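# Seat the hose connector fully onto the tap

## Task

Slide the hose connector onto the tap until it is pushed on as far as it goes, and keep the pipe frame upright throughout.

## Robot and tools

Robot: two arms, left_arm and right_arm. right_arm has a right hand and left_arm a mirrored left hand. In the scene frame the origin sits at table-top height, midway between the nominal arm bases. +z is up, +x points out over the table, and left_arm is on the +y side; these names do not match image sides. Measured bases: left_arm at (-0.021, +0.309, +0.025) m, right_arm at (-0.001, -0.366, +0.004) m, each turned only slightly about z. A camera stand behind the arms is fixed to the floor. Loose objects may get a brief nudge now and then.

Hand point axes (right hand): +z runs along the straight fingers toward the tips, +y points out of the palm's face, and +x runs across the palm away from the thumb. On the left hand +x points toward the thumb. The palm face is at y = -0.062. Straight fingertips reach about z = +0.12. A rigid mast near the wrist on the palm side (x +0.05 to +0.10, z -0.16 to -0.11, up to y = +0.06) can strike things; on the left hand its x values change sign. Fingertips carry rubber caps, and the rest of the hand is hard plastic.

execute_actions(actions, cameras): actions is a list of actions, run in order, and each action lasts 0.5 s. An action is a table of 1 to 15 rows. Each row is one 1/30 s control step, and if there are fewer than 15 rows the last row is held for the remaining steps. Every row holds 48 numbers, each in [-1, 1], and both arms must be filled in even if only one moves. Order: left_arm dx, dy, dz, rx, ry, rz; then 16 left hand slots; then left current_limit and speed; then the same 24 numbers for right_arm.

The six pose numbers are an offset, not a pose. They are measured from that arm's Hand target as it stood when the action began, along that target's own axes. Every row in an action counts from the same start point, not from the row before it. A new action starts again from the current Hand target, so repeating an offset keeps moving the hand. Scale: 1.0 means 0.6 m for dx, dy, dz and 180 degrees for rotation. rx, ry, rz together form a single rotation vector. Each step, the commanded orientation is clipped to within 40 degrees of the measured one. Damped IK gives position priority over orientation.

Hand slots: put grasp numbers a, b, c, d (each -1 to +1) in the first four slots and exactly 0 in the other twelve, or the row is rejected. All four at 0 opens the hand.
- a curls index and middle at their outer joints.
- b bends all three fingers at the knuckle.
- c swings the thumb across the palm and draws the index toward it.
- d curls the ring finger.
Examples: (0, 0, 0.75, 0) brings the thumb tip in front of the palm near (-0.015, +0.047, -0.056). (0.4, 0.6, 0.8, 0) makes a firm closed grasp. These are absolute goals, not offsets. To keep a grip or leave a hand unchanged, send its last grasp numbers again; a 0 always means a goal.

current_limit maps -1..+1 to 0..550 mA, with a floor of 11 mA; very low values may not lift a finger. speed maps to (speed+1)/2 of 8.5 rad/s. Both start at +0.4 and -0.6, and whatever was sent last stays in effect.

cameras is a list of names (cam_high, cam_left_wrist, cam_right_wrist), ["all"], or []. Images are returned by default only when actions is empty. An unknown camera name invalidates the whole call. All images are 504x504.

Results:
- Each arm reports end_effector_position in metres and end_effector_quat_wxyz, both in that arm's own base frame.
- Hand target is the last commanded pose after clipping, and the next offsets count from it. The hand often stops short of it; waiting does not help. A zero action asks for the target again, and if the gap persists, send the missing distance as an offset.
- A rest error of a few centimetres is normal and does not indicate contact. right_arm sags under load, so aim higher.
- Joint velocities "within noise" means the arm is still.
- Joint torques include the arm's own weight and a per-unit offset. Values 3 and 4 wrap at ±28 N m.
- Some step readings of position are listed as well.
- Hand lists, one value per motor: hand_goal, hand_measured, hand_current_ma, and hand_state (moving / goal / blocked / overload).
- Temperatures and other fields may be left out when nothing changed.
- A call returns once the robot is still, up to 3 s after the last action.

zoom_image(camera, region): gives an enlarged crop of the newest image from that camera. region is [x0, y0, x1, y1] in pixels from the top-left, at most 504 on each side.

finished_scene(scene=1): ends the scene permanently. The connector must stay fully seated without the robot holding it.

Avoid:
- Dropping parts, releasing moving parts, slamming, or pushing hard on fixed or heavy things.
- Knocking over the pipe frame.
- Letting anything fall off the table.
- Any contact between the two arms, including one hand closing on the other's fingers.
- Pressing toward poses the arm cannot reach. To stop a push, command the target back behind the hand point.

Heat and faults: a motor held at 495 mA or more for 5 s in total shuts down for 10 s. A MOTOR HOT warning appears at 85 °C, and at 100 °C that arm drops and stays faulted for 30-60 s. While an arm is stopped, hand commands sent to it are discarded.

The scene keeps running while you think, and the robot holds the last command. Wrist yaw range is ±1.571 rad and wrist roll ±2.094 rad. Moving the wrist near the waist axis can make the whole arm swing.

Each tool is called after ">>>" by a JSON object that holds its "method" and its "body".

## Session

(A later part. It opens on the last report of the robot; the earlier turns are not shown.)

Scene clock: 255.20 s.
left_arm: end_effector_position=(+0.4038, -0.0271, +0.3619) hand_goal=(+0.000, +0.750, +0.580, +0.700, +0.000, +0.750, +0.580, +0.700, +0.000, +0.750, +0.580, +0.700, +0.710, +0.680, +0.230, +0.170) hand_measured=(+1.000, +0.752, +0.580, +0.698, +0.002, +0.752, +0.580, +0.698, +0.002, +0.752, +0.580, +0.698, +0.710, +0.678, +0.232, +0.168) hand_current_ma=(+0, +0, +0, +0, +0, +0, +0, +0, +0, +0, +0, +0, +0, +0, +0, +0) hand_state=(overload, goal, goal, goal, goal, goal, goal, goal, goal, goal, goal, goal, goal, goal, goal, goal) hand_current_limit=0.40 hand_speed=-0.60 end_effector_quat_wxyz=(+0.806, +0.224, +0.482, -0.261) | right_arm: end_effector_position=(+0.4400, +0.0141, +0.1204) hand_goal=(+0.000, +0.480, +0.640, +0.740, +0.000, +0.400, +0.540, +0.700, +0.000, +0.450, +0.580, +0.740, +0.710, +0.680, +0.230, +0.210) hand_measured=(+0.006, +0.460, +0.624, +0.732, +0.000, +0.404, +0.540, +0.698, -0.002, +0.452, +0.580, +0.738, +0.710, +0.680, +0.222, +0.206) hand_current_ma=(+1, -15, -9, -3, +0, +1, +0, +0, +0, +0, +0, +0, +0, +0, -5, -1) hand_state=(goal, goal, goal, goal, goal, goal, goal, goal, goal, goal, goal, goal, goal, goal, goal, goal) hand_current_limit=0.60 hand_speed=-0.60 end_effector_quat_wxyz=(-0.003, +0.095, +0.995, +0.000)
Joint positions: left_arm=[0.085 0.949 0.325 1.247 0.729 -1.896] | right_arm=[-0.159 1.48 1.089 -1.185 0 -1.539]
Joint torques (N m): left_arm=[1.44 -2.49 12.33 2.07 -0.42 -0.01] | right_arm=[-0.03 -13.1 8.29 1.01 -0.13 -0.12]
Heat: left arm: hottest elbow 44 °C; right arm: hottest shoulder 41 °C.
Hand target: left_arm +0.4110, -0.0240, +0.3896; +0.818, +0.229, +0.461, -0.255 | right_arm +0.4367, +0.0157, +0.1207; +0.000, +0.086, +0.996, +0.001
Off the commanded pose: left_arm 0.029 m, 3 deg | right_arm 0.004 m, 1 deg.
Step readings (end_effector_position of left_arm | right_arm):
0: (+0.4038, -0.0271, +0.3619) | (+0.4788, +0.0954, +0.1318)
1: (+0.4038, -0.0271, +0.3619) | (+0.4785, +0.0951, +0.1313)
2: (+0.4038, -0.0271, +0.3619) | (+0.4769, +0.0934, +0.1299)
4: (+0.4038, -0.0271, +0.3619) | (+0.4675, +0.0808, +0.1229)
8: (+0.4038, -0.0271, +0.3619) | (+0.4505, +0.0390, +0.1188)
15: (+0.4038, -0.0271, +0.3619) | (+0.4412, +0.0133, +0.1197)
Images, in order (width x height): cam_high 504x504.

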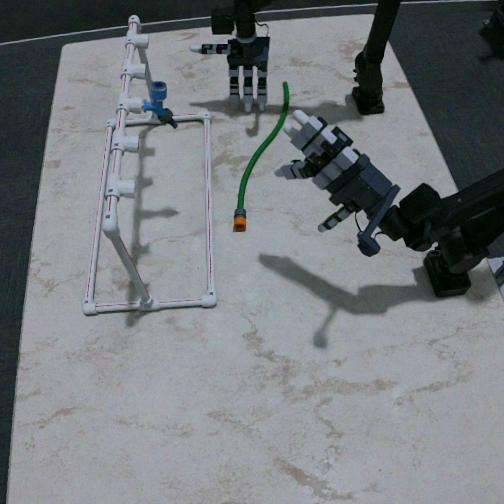

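>>> {"method": "execute_actions", "body": {"actions": [[[0,0,0,0,0,0,0,0,0,0,0,0,0,0,0,0,0,0,0,0,0,0,0.4,-0.6,0.1317,0.028,-0.012,0,0,0,0,0.2,0,0,0,0,0,0,0,0,0,0,0,0,0,0,0.6,-0.6]]], "cameras": ["cam_high"]}}

>>> {"method": "zoom_image", "body": {"camera": "cam_high", "region": [190, 40, 330, 180]}}

Scene clock: 256.60 s.
left_arm: end_effector_position=(+0.4038, -0.0271, +0.3619) hand_goal=(+0.000, +0.750, +0.580, +0.700, +0.000, +0.750, +0.580, +0.700, +0.000, +0.750, +0.580, +0.700, +0.710, +0.680, +0.230, +0.170) hand_measured=(+1.000, +0.752, +0.580, +0.698, +0.002, +0.752, +0.580, +0.698, +0.002, +0.752, +0.580, +0.698, +0.710, +0.678, +0.232, +0.168) hand_current_ma=(+0, +0, +0, +0, +0, +0, +0, +0, +0, +0, +0, +0, +0, +0, +0, +0) hand_state=(overload, goal, goal, goal, goal, goal, goal, goal, goal, goal, goal, goal, goal, goal, goal, goal) hand_current_limit=0.40 hand_speed=-0.60 end_effector_quat_wxyz=(+0.806, +0.224, +0.482, -0.261) | right_arm: end_effector_position=(+0.3658, +0.0436, +0.1256) hand_goal=(+0.000, +0.480, +0.640, +0.740, +0.000, +0.400, +0.540, +0.700, +0.000, +0.450, +0.580, +0.740, +0.710, +0.680, +0.230, +0.210) hand_measured=(+0.002, +0.480, +0.638, +0.738, +0.000, +0.404, +0.540, +0.698, +0.002, +0.452, +0.580, +0.738, +0.710, +0.680, +0.222, +0.206) hand_current_ma=(+0, +0, +0, +0, +0, +1, +0, +0, +0, +1, +0, +0, +0, +0, -5, -1) hand_state=(goal, goal, goal, goal, goal, goal, goal, goal, goal, goal, goal, goal, goal, goal, goal, goal) hand_current_limit=0.60 hand_speed=-0.60 end_effector_quat_wxyz=(+0.002, +0.082, +0.997, +0.001)
Joint positions: left_arm=[0.085 0.949 0.325 1.247 0.729 -1.896] | right_arm=[-0.11 1.271 0.898 -1.194 -0.001 -1.516]
Joint torques (N m): left_arm=[1.38 -2.43 12.33 2.09 -0.42 -0.01] | right_arm=[0.62 -9.99 8.69 0.27 -0.11 0.16]
Heat: left arm: hottest elbow 44 °C; right arm: hottest shoulder 41 °C.
Hand target: left_arm +0.4110, -0.0240, +0.3896; +0.818, +0.229, +0.461, -0.255 | right_arm +0.3618, +0.0458, +0.1280; +0.000, +0.086, +0.996, +0.001
Off the commanded pose: left_arm 0.029 m, 3 deg | right_arm 0.005 m, 1 deg.
Step readings (end_effector_position of left_arm | right_arm):
0: (+0.4038, -0.0271, +0.3619) | (+0.4401, +0.0141, +0.1204)
1: (+0.4038, -0.0271, +0.3619) | (+0.4391, +0.0143, +0.1200)
2: (+0.4038, -0.0271, +0.3619) | (+0.4360, +0.0157, +0.1196)
4: (+0.4038, -0.0271, +0.3619) | (+0.4199, +0.0207, +0.1198)
8: (+0.4038, -0.0271, +0.3619) | (+0.3784, +0.0362, +0.1214)
15: (+0.4038, -0.0271, +0.3619) | (+0.3657, +0.0438, +0.1256)
Images, in order (width x height): cam_high 504x504.

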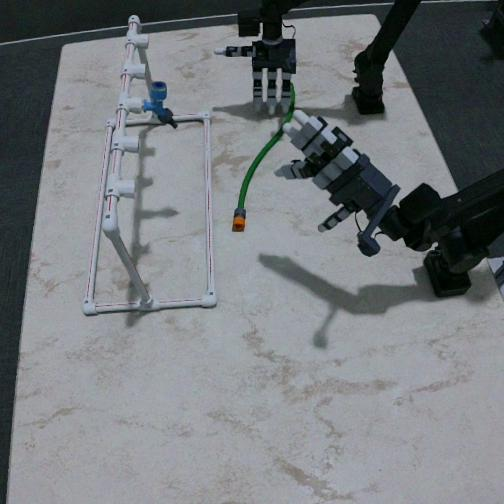

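Scaled by 3.600 from the camera's 504x504 image, which has a finer 720x720 frame.

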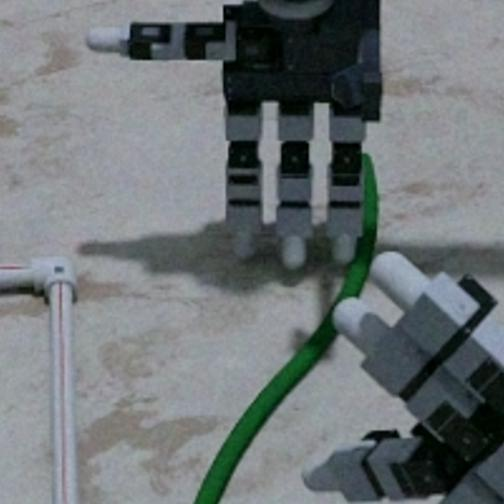

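>>> {"method": "execute_actions", "body": {"actions": [[[0,0,0,-0.05,0.005,0.024,0,0,0,0,0,0,0,0,0,0,0,0,0,0,0,0,0.4,-0.6,0.14,0.077,0,0,0,0,0,0.2,0,0,0,0,0,0,0,0,0,0,0,0,0,0,0.6,-0.6]],[[-0.029,0.18,-0.09,-0.067,0.009,0.035,0,0,0,0,0,0,0,0,0,0,0,0,0,0,0,0,0.4,-0.6,0,0,0,0,0,0,0,0.2,0,0,0,0,0,0,0,0,0,0,0,0,0,0,0.6,-0.6]],[[-0.029,0.18,-0.09,-0.067,0.009,0.035,0,0,0,0,0,0,0,0,0,0,0,0,0,0,0,0,0.4,-0.6,0,0,0,0,0,0,0,0.2,0,0,0,0,0,0,0,0,0,0,0,0,0,0,0.6,-0.6]]], "cameras": ["cam_high"]}}

>>> {"method": "zoom_image", "body": {"camera": "cam_high", "region": [190, 40, 330, 180]}}

Scene clock: 259.47 s.
left_arm: end_effector_position=(+0.3842, +0.2109, +0.3611) hand_goal=(+0.000, +0.750, +0.580, +0.700, +0.000, +0.750, +0.580, +0.700, +0.000, +0.750, +0.580, +0.700, +0.710, +0.680, +0.230, +0.170) hand_measured=(+1.000, +0.750, +0.580, +0.698, +0.002, +0.750, +0.580, +0.698, +0.002, +0.750, +0.580, +0.698, +0.710, +0.678, +0.232, +0.168) hand_current_ma=(+0, +0, +0, +0, +0, +0, +0, +0, +0, +0, +0, +0, +0, +0, +0, +0) hand_state=(overload, goal, goal, goal, goal, goal, goal, goal, goal, goal, goal, goal, goal, goal, goal, goal) hand_current_limit=0.40 hand_speed=-0.60 end_effector_quat_wxyz=(+0.845, +0.048, +0.532, +0.008) | right_arm: end_effector_position=(+0.2899, +0.1042, +0.1251) hand_goal=(+0.000, +0.480, +0.640, +0.740, +0.000, +0.400, +0.540, +0.700, +0.000, +0.450, +0.580, +0.740, +0.710, +0.680, +0.230, +0.210) hand_measured=(+0.002, +0.482, +0.638, +0.738, +0.000, +0.404, +0.540, +0.698, +0.006, +0.456, +0.582, +0.740, +0.710, +0.680, +0.222, +0.206) hand_current_ma=(+0, +0, +0, +0, +0, +1, +0, +0, +1, +2, +0, +0, +0, +0, -5, -1) hand_state=(goal, goal, goal, goal, goal, goal, goal, goal, goal, goal, goal, goal, goal, goal, goal, goal) hand_current_limit=0.60 hand_speed=-0.60 end_effector_quat_wxyz=(-0.001, +0.084, +0.996, +0.001)
Joint positions: left_arm=[0.571 1.032 0.389 1.183 0.581 -1.788] | right_arm=[0.095 1.05 0.729 -1.251 -0.002 -1.308]
Joint torques (N m): left_arm=[1.2 -3.9 13.29 2.25 -0.3 -0.01] | right_arm=[0.79 -6.48 9.26 0.31 -0.04 0.17]
Heat: left arm: hottest elbow 44 °C; right arm: hottest shoulder 41 °C.
Hand target: left_arm +0.3914, +0.2173, +0.3959; +0.860, +0.061, +0.506, +0.016 | right_arm +0.2869, +0.1058, +0.1279; +0.000, +0.086, +0.996, +0.000
Off the commanded pose: left_arm 0.036 m, 4 deg | right_arm 0.004 m, 0 deg.
Step readings (end_effector_position of left_arm | right_arm):
0: (+0.4038, -0.0271, +0.3619) | (+0.3658, +0.0436, +0.1256)
1: (+0.4040, -0.0262, +0.3622) | (+0.3652, +0.0440, +0.1251)
2: (+0.4054, -0.0214, +0.3629) | (+0.3615, +0.0473, +0.1238)
4: (+0.4082, -0.0147, +0.3623) | (+0.3489, +0.0564, +0.1253)
8: (+0.4088, -0.0204, +0.3620) | (+0.3046, +0.0901, +0.1254)
15: (+0.4078, -0.0225, +0.3631) | (+0.2884, +0.1044, +0.1253)
16: (+0.4081, -0.0217, +0.3626) | (+0.2886, +0.1042, +0.1253)
17: (+0.4082, -0.0172, +0.3625) | (+0.2887, +0.1044, +0.1252)
19: (+0.4081, +0.0100, +0.3627) | (+0.2890, +0.1043, +0.1251)
23: (+0.4011, +0.0774, +0.3621) | (+0.2895, +0.1043, +0.1251)
30: (+0.4071, +0.0929, +0.3552) | (+0.2899, +0.1042, +0.1251)
31: (+0.4075, +0.0939, +0.3548) | (+0.2899, +0.1042, +0.1251)
32: (+0.4065, +0.0989, +0.3547) | (+0.2900, +0.1042, +0.1251)
34: (+0.3985, +0.1274, +0.3554) | (+0.2899, +0.1042, +0.1251)
38: (+0.3762, +0.1935, +0.3604) | (+0.2899, +0.1043, +0.1251)
45: (+0.3835, +0.2113, +0.3611) | (+0.2899, +0.1042, +0.1251)
Images, in order (width x height): cam_high 504x504.

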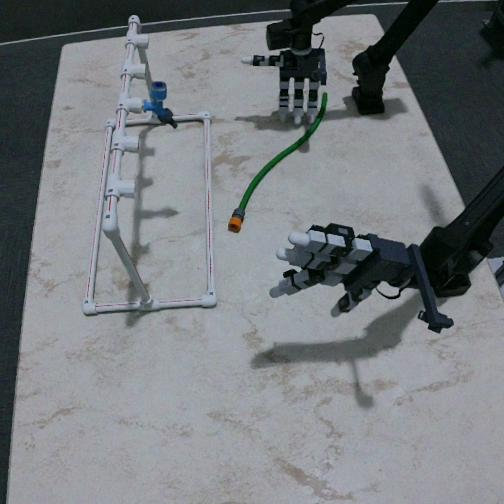

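Scaled by 3.600 from the camera's 504x504 image, which has a finer 720x720 frame.

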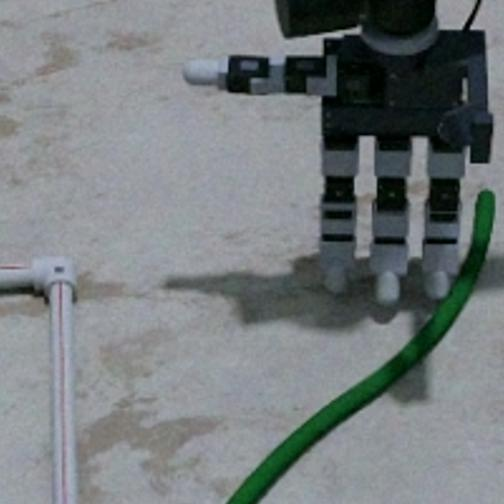

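>>> {"method": "execute_actions", "body": {"actions": [[[0,0,0,0,0,0,0,0,0,0,0,0,0,0,0,0,0,0,0,0,0,0,0.4,-0.6,0.1226,0.1225,0,0,0,0,0,0.2,0,0,0,0,0,0,0,0,0,0,0,0,0,0,0.6,-0.6]]], "cameras": ["cam_high"]}}

Scene clock: 261.20 s.
left_arm: end_effector_position=(+0.3841, +0.2108, +0.3614) hand_goal=(+0.000, +0.750, +0.580, +0.700, +0.000, +0.750, +0.580, +0.700, +0.000, +0.750, +0.580, +0.700, +0.710, +0.680, +0.230, +0.170) hand_measured=(+1.000, +0.750, +0.580, +0.698, +0.002, +0.750, +0.580, +0.698, +0.002, +0.750, +0.580, +0.698, +0.710, +0.678, +0.232, +0.168) hand_current_ma=(+0, +0, +0, +0, +0, +0, +0, +0, +0, +0, +0, +0, +0, +0, +0, +0) hand_state=(overload, goal, goal, goal, goal, goal, goal, goal, goal, goal, goal, goal, goal, goal, goal, goal) hand_current_limit=0.40 hand_speed=-0.60 end_effector_quat_wxyz=(+0.846, +0.048, +0.531, +0.007) | right_arm: end_effector_position=(+0.2255, +0.1843, +0.1282) hand_goal=(+0.000, +0.480, +0.640, +0.740, +0.000, +0.400, +0.540, +0.700, +0.000, +0.450, +0.580, +0.740, +0.710, +0.680, +0.230, +0.210) hand_measured=(+0.002, +0.482, +0.638, +0.738, +0.000, +0.404, +0.540, +0.698, +0.012, +0.472, +0.594, +0.746, +0.710, +0.680, +0.222, +0.206) hand_current_ma=(+0, +0, +0, +0, +0, +1, +0, +0, +4, +19, +7, +2, +0, +0, -5, -1) hand_state=(goal, goal, goal, goal, goal, goal, goal, goal, goal, blocked, goal, goal, goal, goal, goal, goal) hand_current_limit=0.60 hand_speed=-0.60 end_effector_quat_wxyz=(+0.001, +0.075, +0.997, -0.002)
Joint positions: left_arm=[0.571 1.032 0.389 1.184 0.581 -1.79] | right_arm=[0.505 0.922 0.665 -1.313 0.005 -0.915]
Joint torques (N m): left_arm=[1.2 -3.84 13.31 2.25 -0.32 -0.01] | right_arm=[1.38 -2.37 9.88 1.21 -0.44 0.39]
Heat: left arm: hottest elbow 44 °C; right arm: hottest elbow 41 °C.
Hand target: left_arm +0.3914, +0.2173, +0.3958; +0.860, +0.061, +0.506, +0.016 | right_arm +0.2272, +0.1909, +0.1281; +0.000, +0.086, +0.996, +0.001
Off the commanded pose: left_arm 0.036 m, 4 deg | right_arm 0.007 m, 1 deg.
Step readings (end_effector_position of left_arm | right_arm):
0: (+0.3842, +0.2109, +0.3611) | (+0.2899, +0.1042, +0.1251)
1: (+0.3842, +0.2109, +0.3611) | (+0.2897, +0.1047, +0.1250)
2: (+0.3842, +0.2109, +0.3611) | (+0.2877, +0.1076, +0.1248)
4: (+0.3841, +0.2109, +0.3613) | (+0.2755, +0.1274, +0.1276)
8: (+0.3841, +0.2108, +0.3613) | (+0.2339, +0.1718, +0.1287)
15: (+0.3841, +0.2108, +0.3614) | (+0.2231, +0.1852, +0.1279)
Images, in order (width x height): cam_high 504x504.

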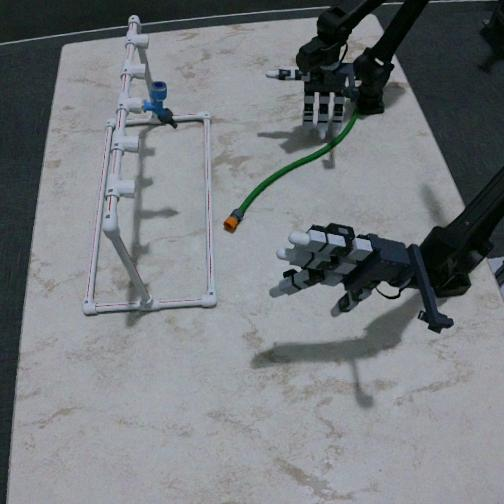

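>>> {"method": "execute_actions", "body": {"actions": [[[0,0,0,0,0,0,0,0,0,0,0,0,0,0,0,0,0,0,0,0,0,0,0.4,-0.6,0.042,0.145,0,0,0,0,0,0.2,0,0,0,0,0,0,0,0,0,0,0,0,0,0,0.6,-0.6]]], "cameras": ["cam_high"]}}

Scene clock: 262.73 s.
left_arm: end_effector_position=(+0.3841, +0.2108, +0.3614) hand_goal=(+0.000, +0.750, +0.580, +0.700, +0.000, +0.750, +0.580, +0.700, +0.000, +0.750, +0.580, +0.700, +0.710, +0.680, +0.230, +0.170) hand_measured=(+1.000, +0.750, +0.580, +0.698, +0.002, +0.750, +0.580, +0.698, +0.002, +0.750, +0.580, +0.698, +0.710, +0.678, +0.232, +0.168) hand_current_ma=(+0, +0, +0, +0, +0, +0, +0, +0, +0, +0, +0, +0, +0, +0, +0, +0) hand_state=(overload, goal, goal, goal, goal, goal, goal, goal, goal, goal, goal, goal, goal, goal, goal, goal) hand_current_limit=0.40 hand_speed=-0.60 end_effector_quat_wxyz=(+0.846, +0.048, +0.531, +0.007) | right_arm: end_effector_position=(+0.2021, +0.2674, +0.1279) hand_goal=(+0.000, +0.480, +0.640, +0.740, +0.000, +0.400, +0.540, +0.700, +0.000, +0.450, +0.580, +0.740, +0.710, +0.680, +0.230, +0.210) hand_measured=(+0.002, +0.482, +0.638, +0.738, -0.096, +0.420, +0.552, +0.708, -0.002, +0.450, +0.578, +0.740, +0.710, +0.680, +0.222, +0.206) hand_current_ma=(+0, +0, +0, +0, -156, +15, +5, +3, +0, +0, +0, +0, +0, +0, -5, -1) hand_state=(goal, goal, goal, goal, blocked, blocked, goal, goal, goal, goal, goal, goal, goal, goal, goal, goal) hand_current_limit=0.60 hand_speed=-0.60 end_effector_quat_wxyz=(-0.010, +0.069, +0.998, -0.002)
Joint positions: left_arm=[0.571 1.032 0.389 1.184 0.581 -1.79] | right_arm=[0.831 1.046 0.737 -1.278 -0.012 -0.601]
Joint torques (N m): left_arm=[1.2 -3.9 13.31 2.26 -0.32 -0.01] | right_arm=[0.56 -1.38 11.63 2.21 0.38 0.42]
Heat: left arm: hottest elbow 44 °C; right arm: hottest elbow 41 °C.
Hand target: left_arm +0.3914, +0.2173, +0.3958; +0.860, +0.061, +0.506, +0.016 | right_arm +0.2173, +0.2810, +0.1281; +0.000, +0.086, +0.996, +0.001
Off the commanded pose: left_arm 0.036 m, 4 deg | right_arm 0.020 m, 2 deg.
Step readings (end_effector_position of left_arm | right_arm):
0: (+0.3841, +0.2108, +0.3614) | (+0.2254, +0.1842, +0.1282)
1: (+0.3841, +0.2108, +0.3614) | (+0.2255, +0.1846, +0.1284)
2: (+0.3841, +0.2108, +0.3614) | (+0.2246, +0.1882, +0.1295)
4: (+0.3841, +0.2108, +0.3614) | (+0.2185, +0.2064, +0.1354)
8: (+0.3841, +0.2108, +0.3614) | (+0.1952, +0.2537, +0.1340)
15: (+0.3841, +0.2108, +0.3614) | (+0.1994, +0.2667, +0.1275)
Images, in order (width x height): cam_high 504x504.

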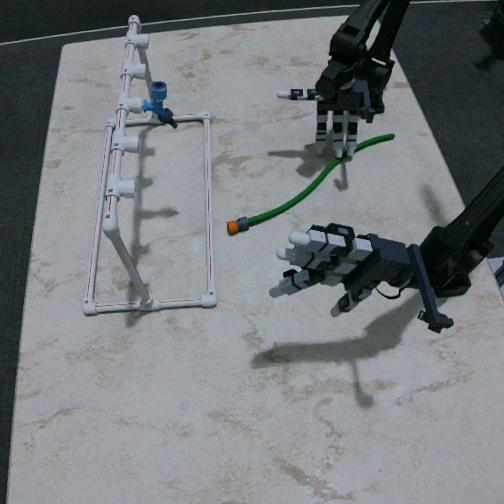

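>>> {"method": "execute_actions", "body": {"actions": [[[0,0,0,0,0,0,0,0,0,0,0,0,0,0,0,0,0,0,0,0,0,0,0.4,-0.6,0,-0.07,0,0,0,0,0,0.2,0,0,0,0,0,0,0,0,0,0,0,0,0,0,0.6,-0.6]],[[0,0,0,0,0,0,0,0,0,0,0,0,0,0,0,0,0,0,0,0,0,0,0.4,-0.6,0,0,-0.15,0,0,0,0,0.2,0,0,0,0,0,0,0,0,0,0,0,0,0,0,0.6,-0.6]]], "cameras": ["cam_high"]}}

>>> {"method": "zoom_image", "body": {"camera": "cam_high", "region": [200, 150, 320, 270]}}

Scene clock: 273.40 s.
left_arm: end_effector_position=(+0.3841, +0.2108, +0.3614) hand_goal=(+0.000, +0.750, +0.580, +0.700, +0.000, +0.750, +0.580, +0.700, +0.000, +0.750, +0.580, +0.700, +0.710, +0.680, +0.230, +0.170) hand_measured=(+1.000, +0.750, +0.580, +0.698, +0.002, +0.750, +0.580, +0.698, +0.002, +0.750, +0.580, +0.698, +0.710, +0.678, +0.232, +0.168) hand_current_ma=(+0, +0, +0, +0, +0, +0, +0, +0, +0, +0, +0, +0, +0, +0, +0, +0) hand_state=(overload, goal, goal, goal, goal, goal, goal, goal, goal, goal, goal, goal, goal, goal, goal, goal) hand_current_limit=0.40 hand_speed=-0.60 end_effector_quat_wxyz=(+0.846, +0.048, +0.531, +0.007) | right_arm: end_effector_position=(+0.2017, +0.2343, +0.1984) hand_goal=(+0.000, +0.480, +0.640, +0.740, +0.000, +0.400, +0.540, +0.700, +0.000, +0.450, +0.580, +0.740, +0.710, +0.680, +0.230, +0.210) hand_measured=(+0.002, +0.482, +0.638, +0.738, -0.002, +0.406, +0.544, +0.702, -0.002, +0.450, +0.578, +0.738, +0.710, +0.680, +0.222, +0.206) hand_current_ma=(+0, +0, +0, +0, +0, +2, +1, +1, +0, +0, +0, +0, +0, +0, -5, -1) hand_state=(goal, goal, goal, goal, goal, goal, goal, goal, goal, goal, goal, goal, goal, goal, goal, goal) hand_current_limit=0.60 hand_speed=-0.60 end_effector_quat_wxyz=(-0.011, +0.089, +0.996, -0.010)
Joint positions: left_arm=[0.571 1.032 0.389 1.184 0.581 -1.79] | right_arm=[0.755 0.937 0.864 -1.528 -0.003 -0.637]
Joint torques (N m): left_arm=[1.2 -3.9 13.31 2.25 -0.32 -0.01] | right_arm=[-0.62 -3.66 13.71 0.23 0.13 -0.1]
Heat: left arm: hottest elbow 43 °C; right arm: hottest elbow 41 °C.
Hand target: left_arm +0.3914, +0.2173, +0.3958; +0.860, +0.061, +0.506, +0.016 | right_arm +0.2101, +0.2395, +0.2180; +0.000, +0.086, +0.996, +0.001
Off the commanded pose: left_arm 0.036 m, 4 deg | right_arm 0.022 m, 2 deg.
Step readings (end_effector_position of left_arm | right_arm):
0: (+0.3841, +0.2108, +0.3614) | (+0.2022, +0.2674, +0.1279)
1: (+0.3841, +0.2108, +0.3614) | (+0.2022, +0.2674, +0.1279)
2: (+0.3841, +0.2108, +0.3614) | (+0.2027, +0.2666, +0.1281)
4: (+0.3841, +0.2108, +0.3614) | (+0.2062, +0.2622, +0.1289)
8: (+0.3841, +0.2108, +0.3614) | (+0.2106, +0.2491, +0.1280)
15: (+0.3841, +0.2108, +0.3614) | (+0.2116, +0.2438, +0.1286)
16: (+0.3841, +0.2108, +0.3614) | (+0.2112, +0.2433, +0.1285)
17: (+0.3841, +0.2108, +0.3614) | (+0.2089, +0.2412, +0.1288)
19: (+0.3841, +0.2108, +0.3614) | (+0.2015, +0.2343, +0.1350)
23: (+0.3841, +0.2108, +0.3614) | (+0.1997, +0.2324, +0.1678)
30: (+0.3841, +0.2108, +0.3614) | (+0.2039, +0.2365, +0.1994)
Images, in order (width x height): cam_high 504x504.

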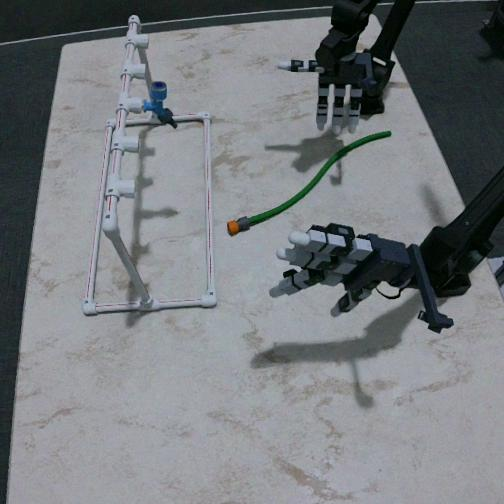

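Scaled by 4.200 from the camera's 504x504 image, which has a finer 720x720 frame.

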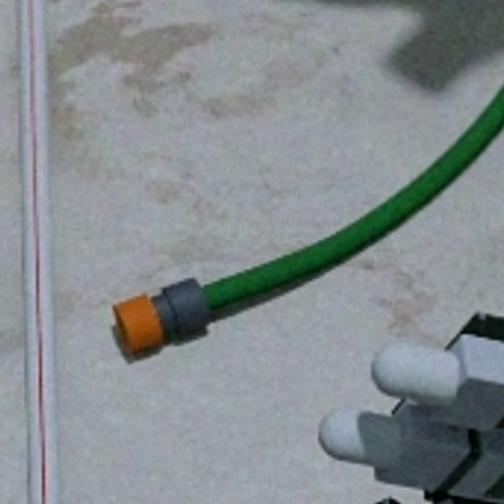

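>>> {"method": "execute_actions", "body": {"actions": [[[0,0,0,0,0,0,0,0,0,0,0,0,0,0,0,0,0,0,0,0,0,0,0.4,-0.6,-0.185,0.167,0,0,0,-0.0833,0,0.2,0,0,0,0,0,0,0,0,0,0,0,0,0,0,0.6,-0.6]],[[0,0,0,0,0,0,0,0,0,0,0,0,0,0,0,0,0,0,0,0,0,0,0.4,-0.6,-0.222,0.1136,0,0,0,-0.0833,0,0.2,0,0,0,0,0,0,0,0,0,0,0,0,0,0,0.6,-0.6]]], "cameras": ["cam_high"]}}

Scene clock: 285.67 s.
left_arm: end_effector_position=(+0.3841, +0.2108, +0.3614) hand_goal=(+0.000, +0.750, +0.580, +0.700, +0.000, +0.750, +0.580, +0.700, +0.000, +0.750, +0.580, +0.700, +0.710, +0.680, +0.230, +0.170) hand_measured=(+1.000, +0.750, +0.580, +0.698, +0.002, +0.750, +0.580, +0.698, +0.002, +0.750, +0.580, +0.698, +0.710, +0.678, +0.232, +0.168) hand_current_ma=(+0, +0, +0, +0, +0, +0, +0, +0, +0, +0, +0, +0, +0, +0, +0, +0) hand_state=(overload, goal, goal, goal, goal, goal, goal, goal, goal, goal, goal, goal, goal, goal, goal, goal) hand_current_limit=0.40 hand_speed=-0.60 end_effector_quat_wxyz=(+0.846, +0.048, +0.531, +0.007) | right_arm: end_effector_position=(+0.4546, +0.3896, +0.2071) hand_goal=(+0.000, +0.480, +0.640, +0.740, +0.000, +0.400, +0.540, +0.700, +0.000, +0.450, +0.580, +0.740, +0.710, +0.680, +0.230, +0.210) hand_measured=(+0.000, +0.482, +0.638, +0.738, +0.000, +0.406, +0.544, +0.702, +0.000, +0.452, +0.578, +0.738, +0.712, +0.680, +0.218, +0.206) hand_current_ma=(+0, +0, +0, +0, +0, +1, +1, +1, +0, +1, +0, +0, +0, +0, -8, -2) hand_state=(goal, goal, goal, goal, goal, goal, goal, goal, goal, goal, goal, goal, goal, goal, goal, goal) hand_current_limit=0.60 hand_speed=-0.60 end_effector_quat_wxyz=(-0.004, -0.164, +0.986, -0.002)
Joint positions: left_arm=[0.571 1.032 0.389 1.184 0.581 -1.79] | right_arm=[0.581 1.795 1.718 -1.503 0.001 -1.319]
Joint torques (N m): left_arm=[1.14 -3.9 13.31 2.25 -0.32 -0.01] | right_arm=[0.26 -16.62 13.91 0.29 -0.17 -0.13]
Heat: left arm: hottest elbow 43 °C; right arm: hottest elbow 42 °C.
Hand target: left_arm +0.3914, +0.2173, +0.3958; +0.860, +0.061, +0.506, +0.016 | right_arm +0.4633, +0.3988, +0.2184; +0.000, -0.174, +0.985, +0.001
Off the commanded pose: left_arm 0.036 m, 4 deg | right_arm 0.017 m, 1 deg.
Step readings (end_effector_position of left_arm | right_arm):
0: (+0.3841, +0.2108, +0.3614) | (+0.2017, +0.2343, +0.1984)
1: (+0.3841, +0.2108, +0.3614) | (+0.2022, +0.2342, +0.1985)
2: (+0.3841, +0.2108, +0.3614) | (+0.2058, +0.2351, +0.1985)
4: (+0.3841, +0.2108, +0.3614) | (+0.2297, +0.2428, +0.2023)
8: (+0.3841, +0.2108, +0.3614) | (+0.3012, +0.2752, +0.2069)
15: (+0.3841, +0.2108, +0.3614) | (+0.3274, +0.3029, +0.1945)
16: (+0.3841, +0.2108, +0.3614) | (+0.3279, +0.3044, +0.1950)
17: (+0.3841, +0.2108, +0.3614) | (+0.3319, +0.3083, +0.1972)
19: (+0.3841, +0.2108, +0.3614) | (+0.3541, +0.3249, +0.2054)
23: (+0.3841, +0.2108, +0.3614) | (+0.4242, +0.3667, +0.2167)
30: (+0.3841, +0.2108, +0.3614) | (+0.4534, +0.3864, +0.1963)
Images, in order (width x height): cam_high 504x504.

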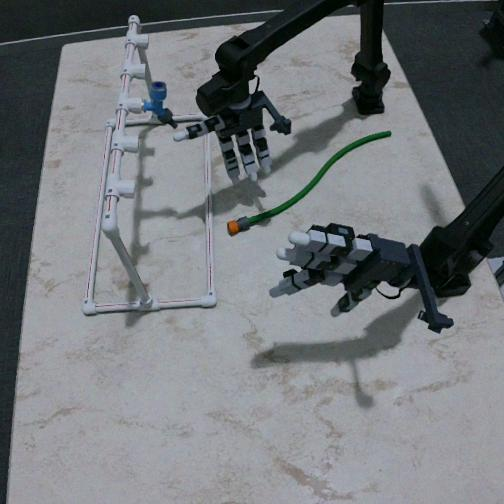

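>>> {"method": "execute_actions", "body": {"actions": [[[0,0,0,0,0,0,0,0,0,0,0,0,0,0,0,0,0,0,0,0,0,0,0.4,-0.6,0,0,0.12,0,0,0,0,0.2,0,0,0,0,0,0,0,0,0,0,0,0,0,0,0.6,-0.6]]], "cameras": ["cam_high"]}}

>>> {"method": "zoom_image", "body": {"camera": "cam_high", "region": [180, 130, 300, 250]}}

Scene clock: 286.83 s.
left_arm: end_effector_position=(+0.3841, +0.2108, +0.3614) hand_goal=(+0.000, +0.750, +0.580, +0.700, +0.000, +0.750, +0.580, +0.700, +0.000, +0.750, +0.580, +0.700, +0.710, +0.680, +0.230, +0.170) hand_measured=(+1.000, +0.750, +0.580, +0.698, +0.002, +0.750, +0.580, +0.698, +0.002, +0.750, +0.580, +0.698, +0.710, +0.678, +0.232, +0.168) hand_current_ma=(+0, +0, +0, +0, +0, +0, +0, +0, +0, +0, +0, +0, +0, +0, +0, +0) hand_state=(overload, goal, goal, goal, goal, goal, goal, goal, goal, goal, goal, goal, goal, goal, goal, goal) hand_current_limit=0.40 hand_speed=-0.60 end_effector_quat_wxyz=(+0.846, +0.048, +0.531, +0.007) | right_arm: end_effector_position=(+0.4616, +0.3944, +0.1535) hand_goal=(+0.000, +0.480, +0.640, +0.740, +0.000, +0.400, +0.540, +0.700, +0.000, +0.450, +0.580, +0.740, +0.710, +0.680, +0.230, +0.210) hand_measured=(+0.000, +0.482, +0.638, +0.738, +0.000, +0.406, +0.544, +0.702, +0.000, +0.452, +0.578, +0.738, +0.712, +0.680, +0.220, +0.206) hand_current_ma=(+0, +0, +0, +0, +0, +1, +1, +1, +0, +1, +0, +0, +0, +0, -7, -2) hand_state=(goal, goal, goal, goal, goal, goal, goal, goal, goal, goal, goal, goal, goal, goal, goal, goal) hand_current_limit=0.60 hand_speed=-0.60 end_effector_quat_wxyz=(+0.000, -0.166, +0.986, +0.000)
Joint positions: left_arm=[0.571 1.032 0.389 1.184 0.581 -1.79] | right_arm=[0.581 1.833 1.629 -1.367 0.001 -1.323]
Joint torques (N m): left_arm=[1.2 -3.9 13.31 2.28 -0.32 0] | right_arm=[0.26 -17.08 10.03 1.42 -0.14 -0.11]
Heat: left arm: hottest elbow 43 °C; right arm: hottest elbow 42 °C.
Hand target: left_arm +0.3914, +0.2173, +0.3958; +0.860, +0.061, +0.506, +0.016 | right_arm +0.4633, +0.3988, +0.1463; +0.000, -0.174, +0.985, +0.001
Off the commanded pose: left_arm 0.036 m, 4 deg | right_arm 0.009 m, 1 deg.
Step readings (end_effector_position of left_arm | right_arm):
0: (+0.3841, +0.2108, +0.3614) | (+0.4546, +0.3896, +0.2071)
1: (+0.3841, +0.2108, +0.3614) | (+0.4546, +0.3896, +0.2071)
2: (+0.3841, +0.2108, +0.3614) | (+0.4554, +0.3902, +0.2067)
4: (+0.3841, +0.2108, +0.3614) | (+0.4604, +0.3936, +0.2024)
8: (+0.3841, +0.2108, +0.3614) | (+0.4609, +0.3939, +0.1796)
15: (+0.3841, +0.2108, +0.3614) | (+0.4609, +0.3940, +0.1534)
Images, in order (width x height): cam_high 504x504.

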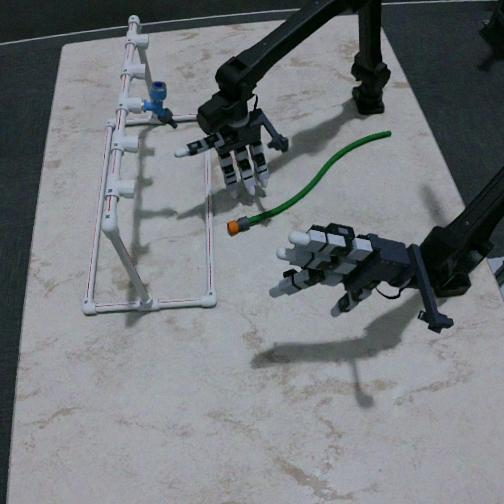

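Scaled by 4.200 from the camera's 504x504 image, which has a finer 720x720 frame.

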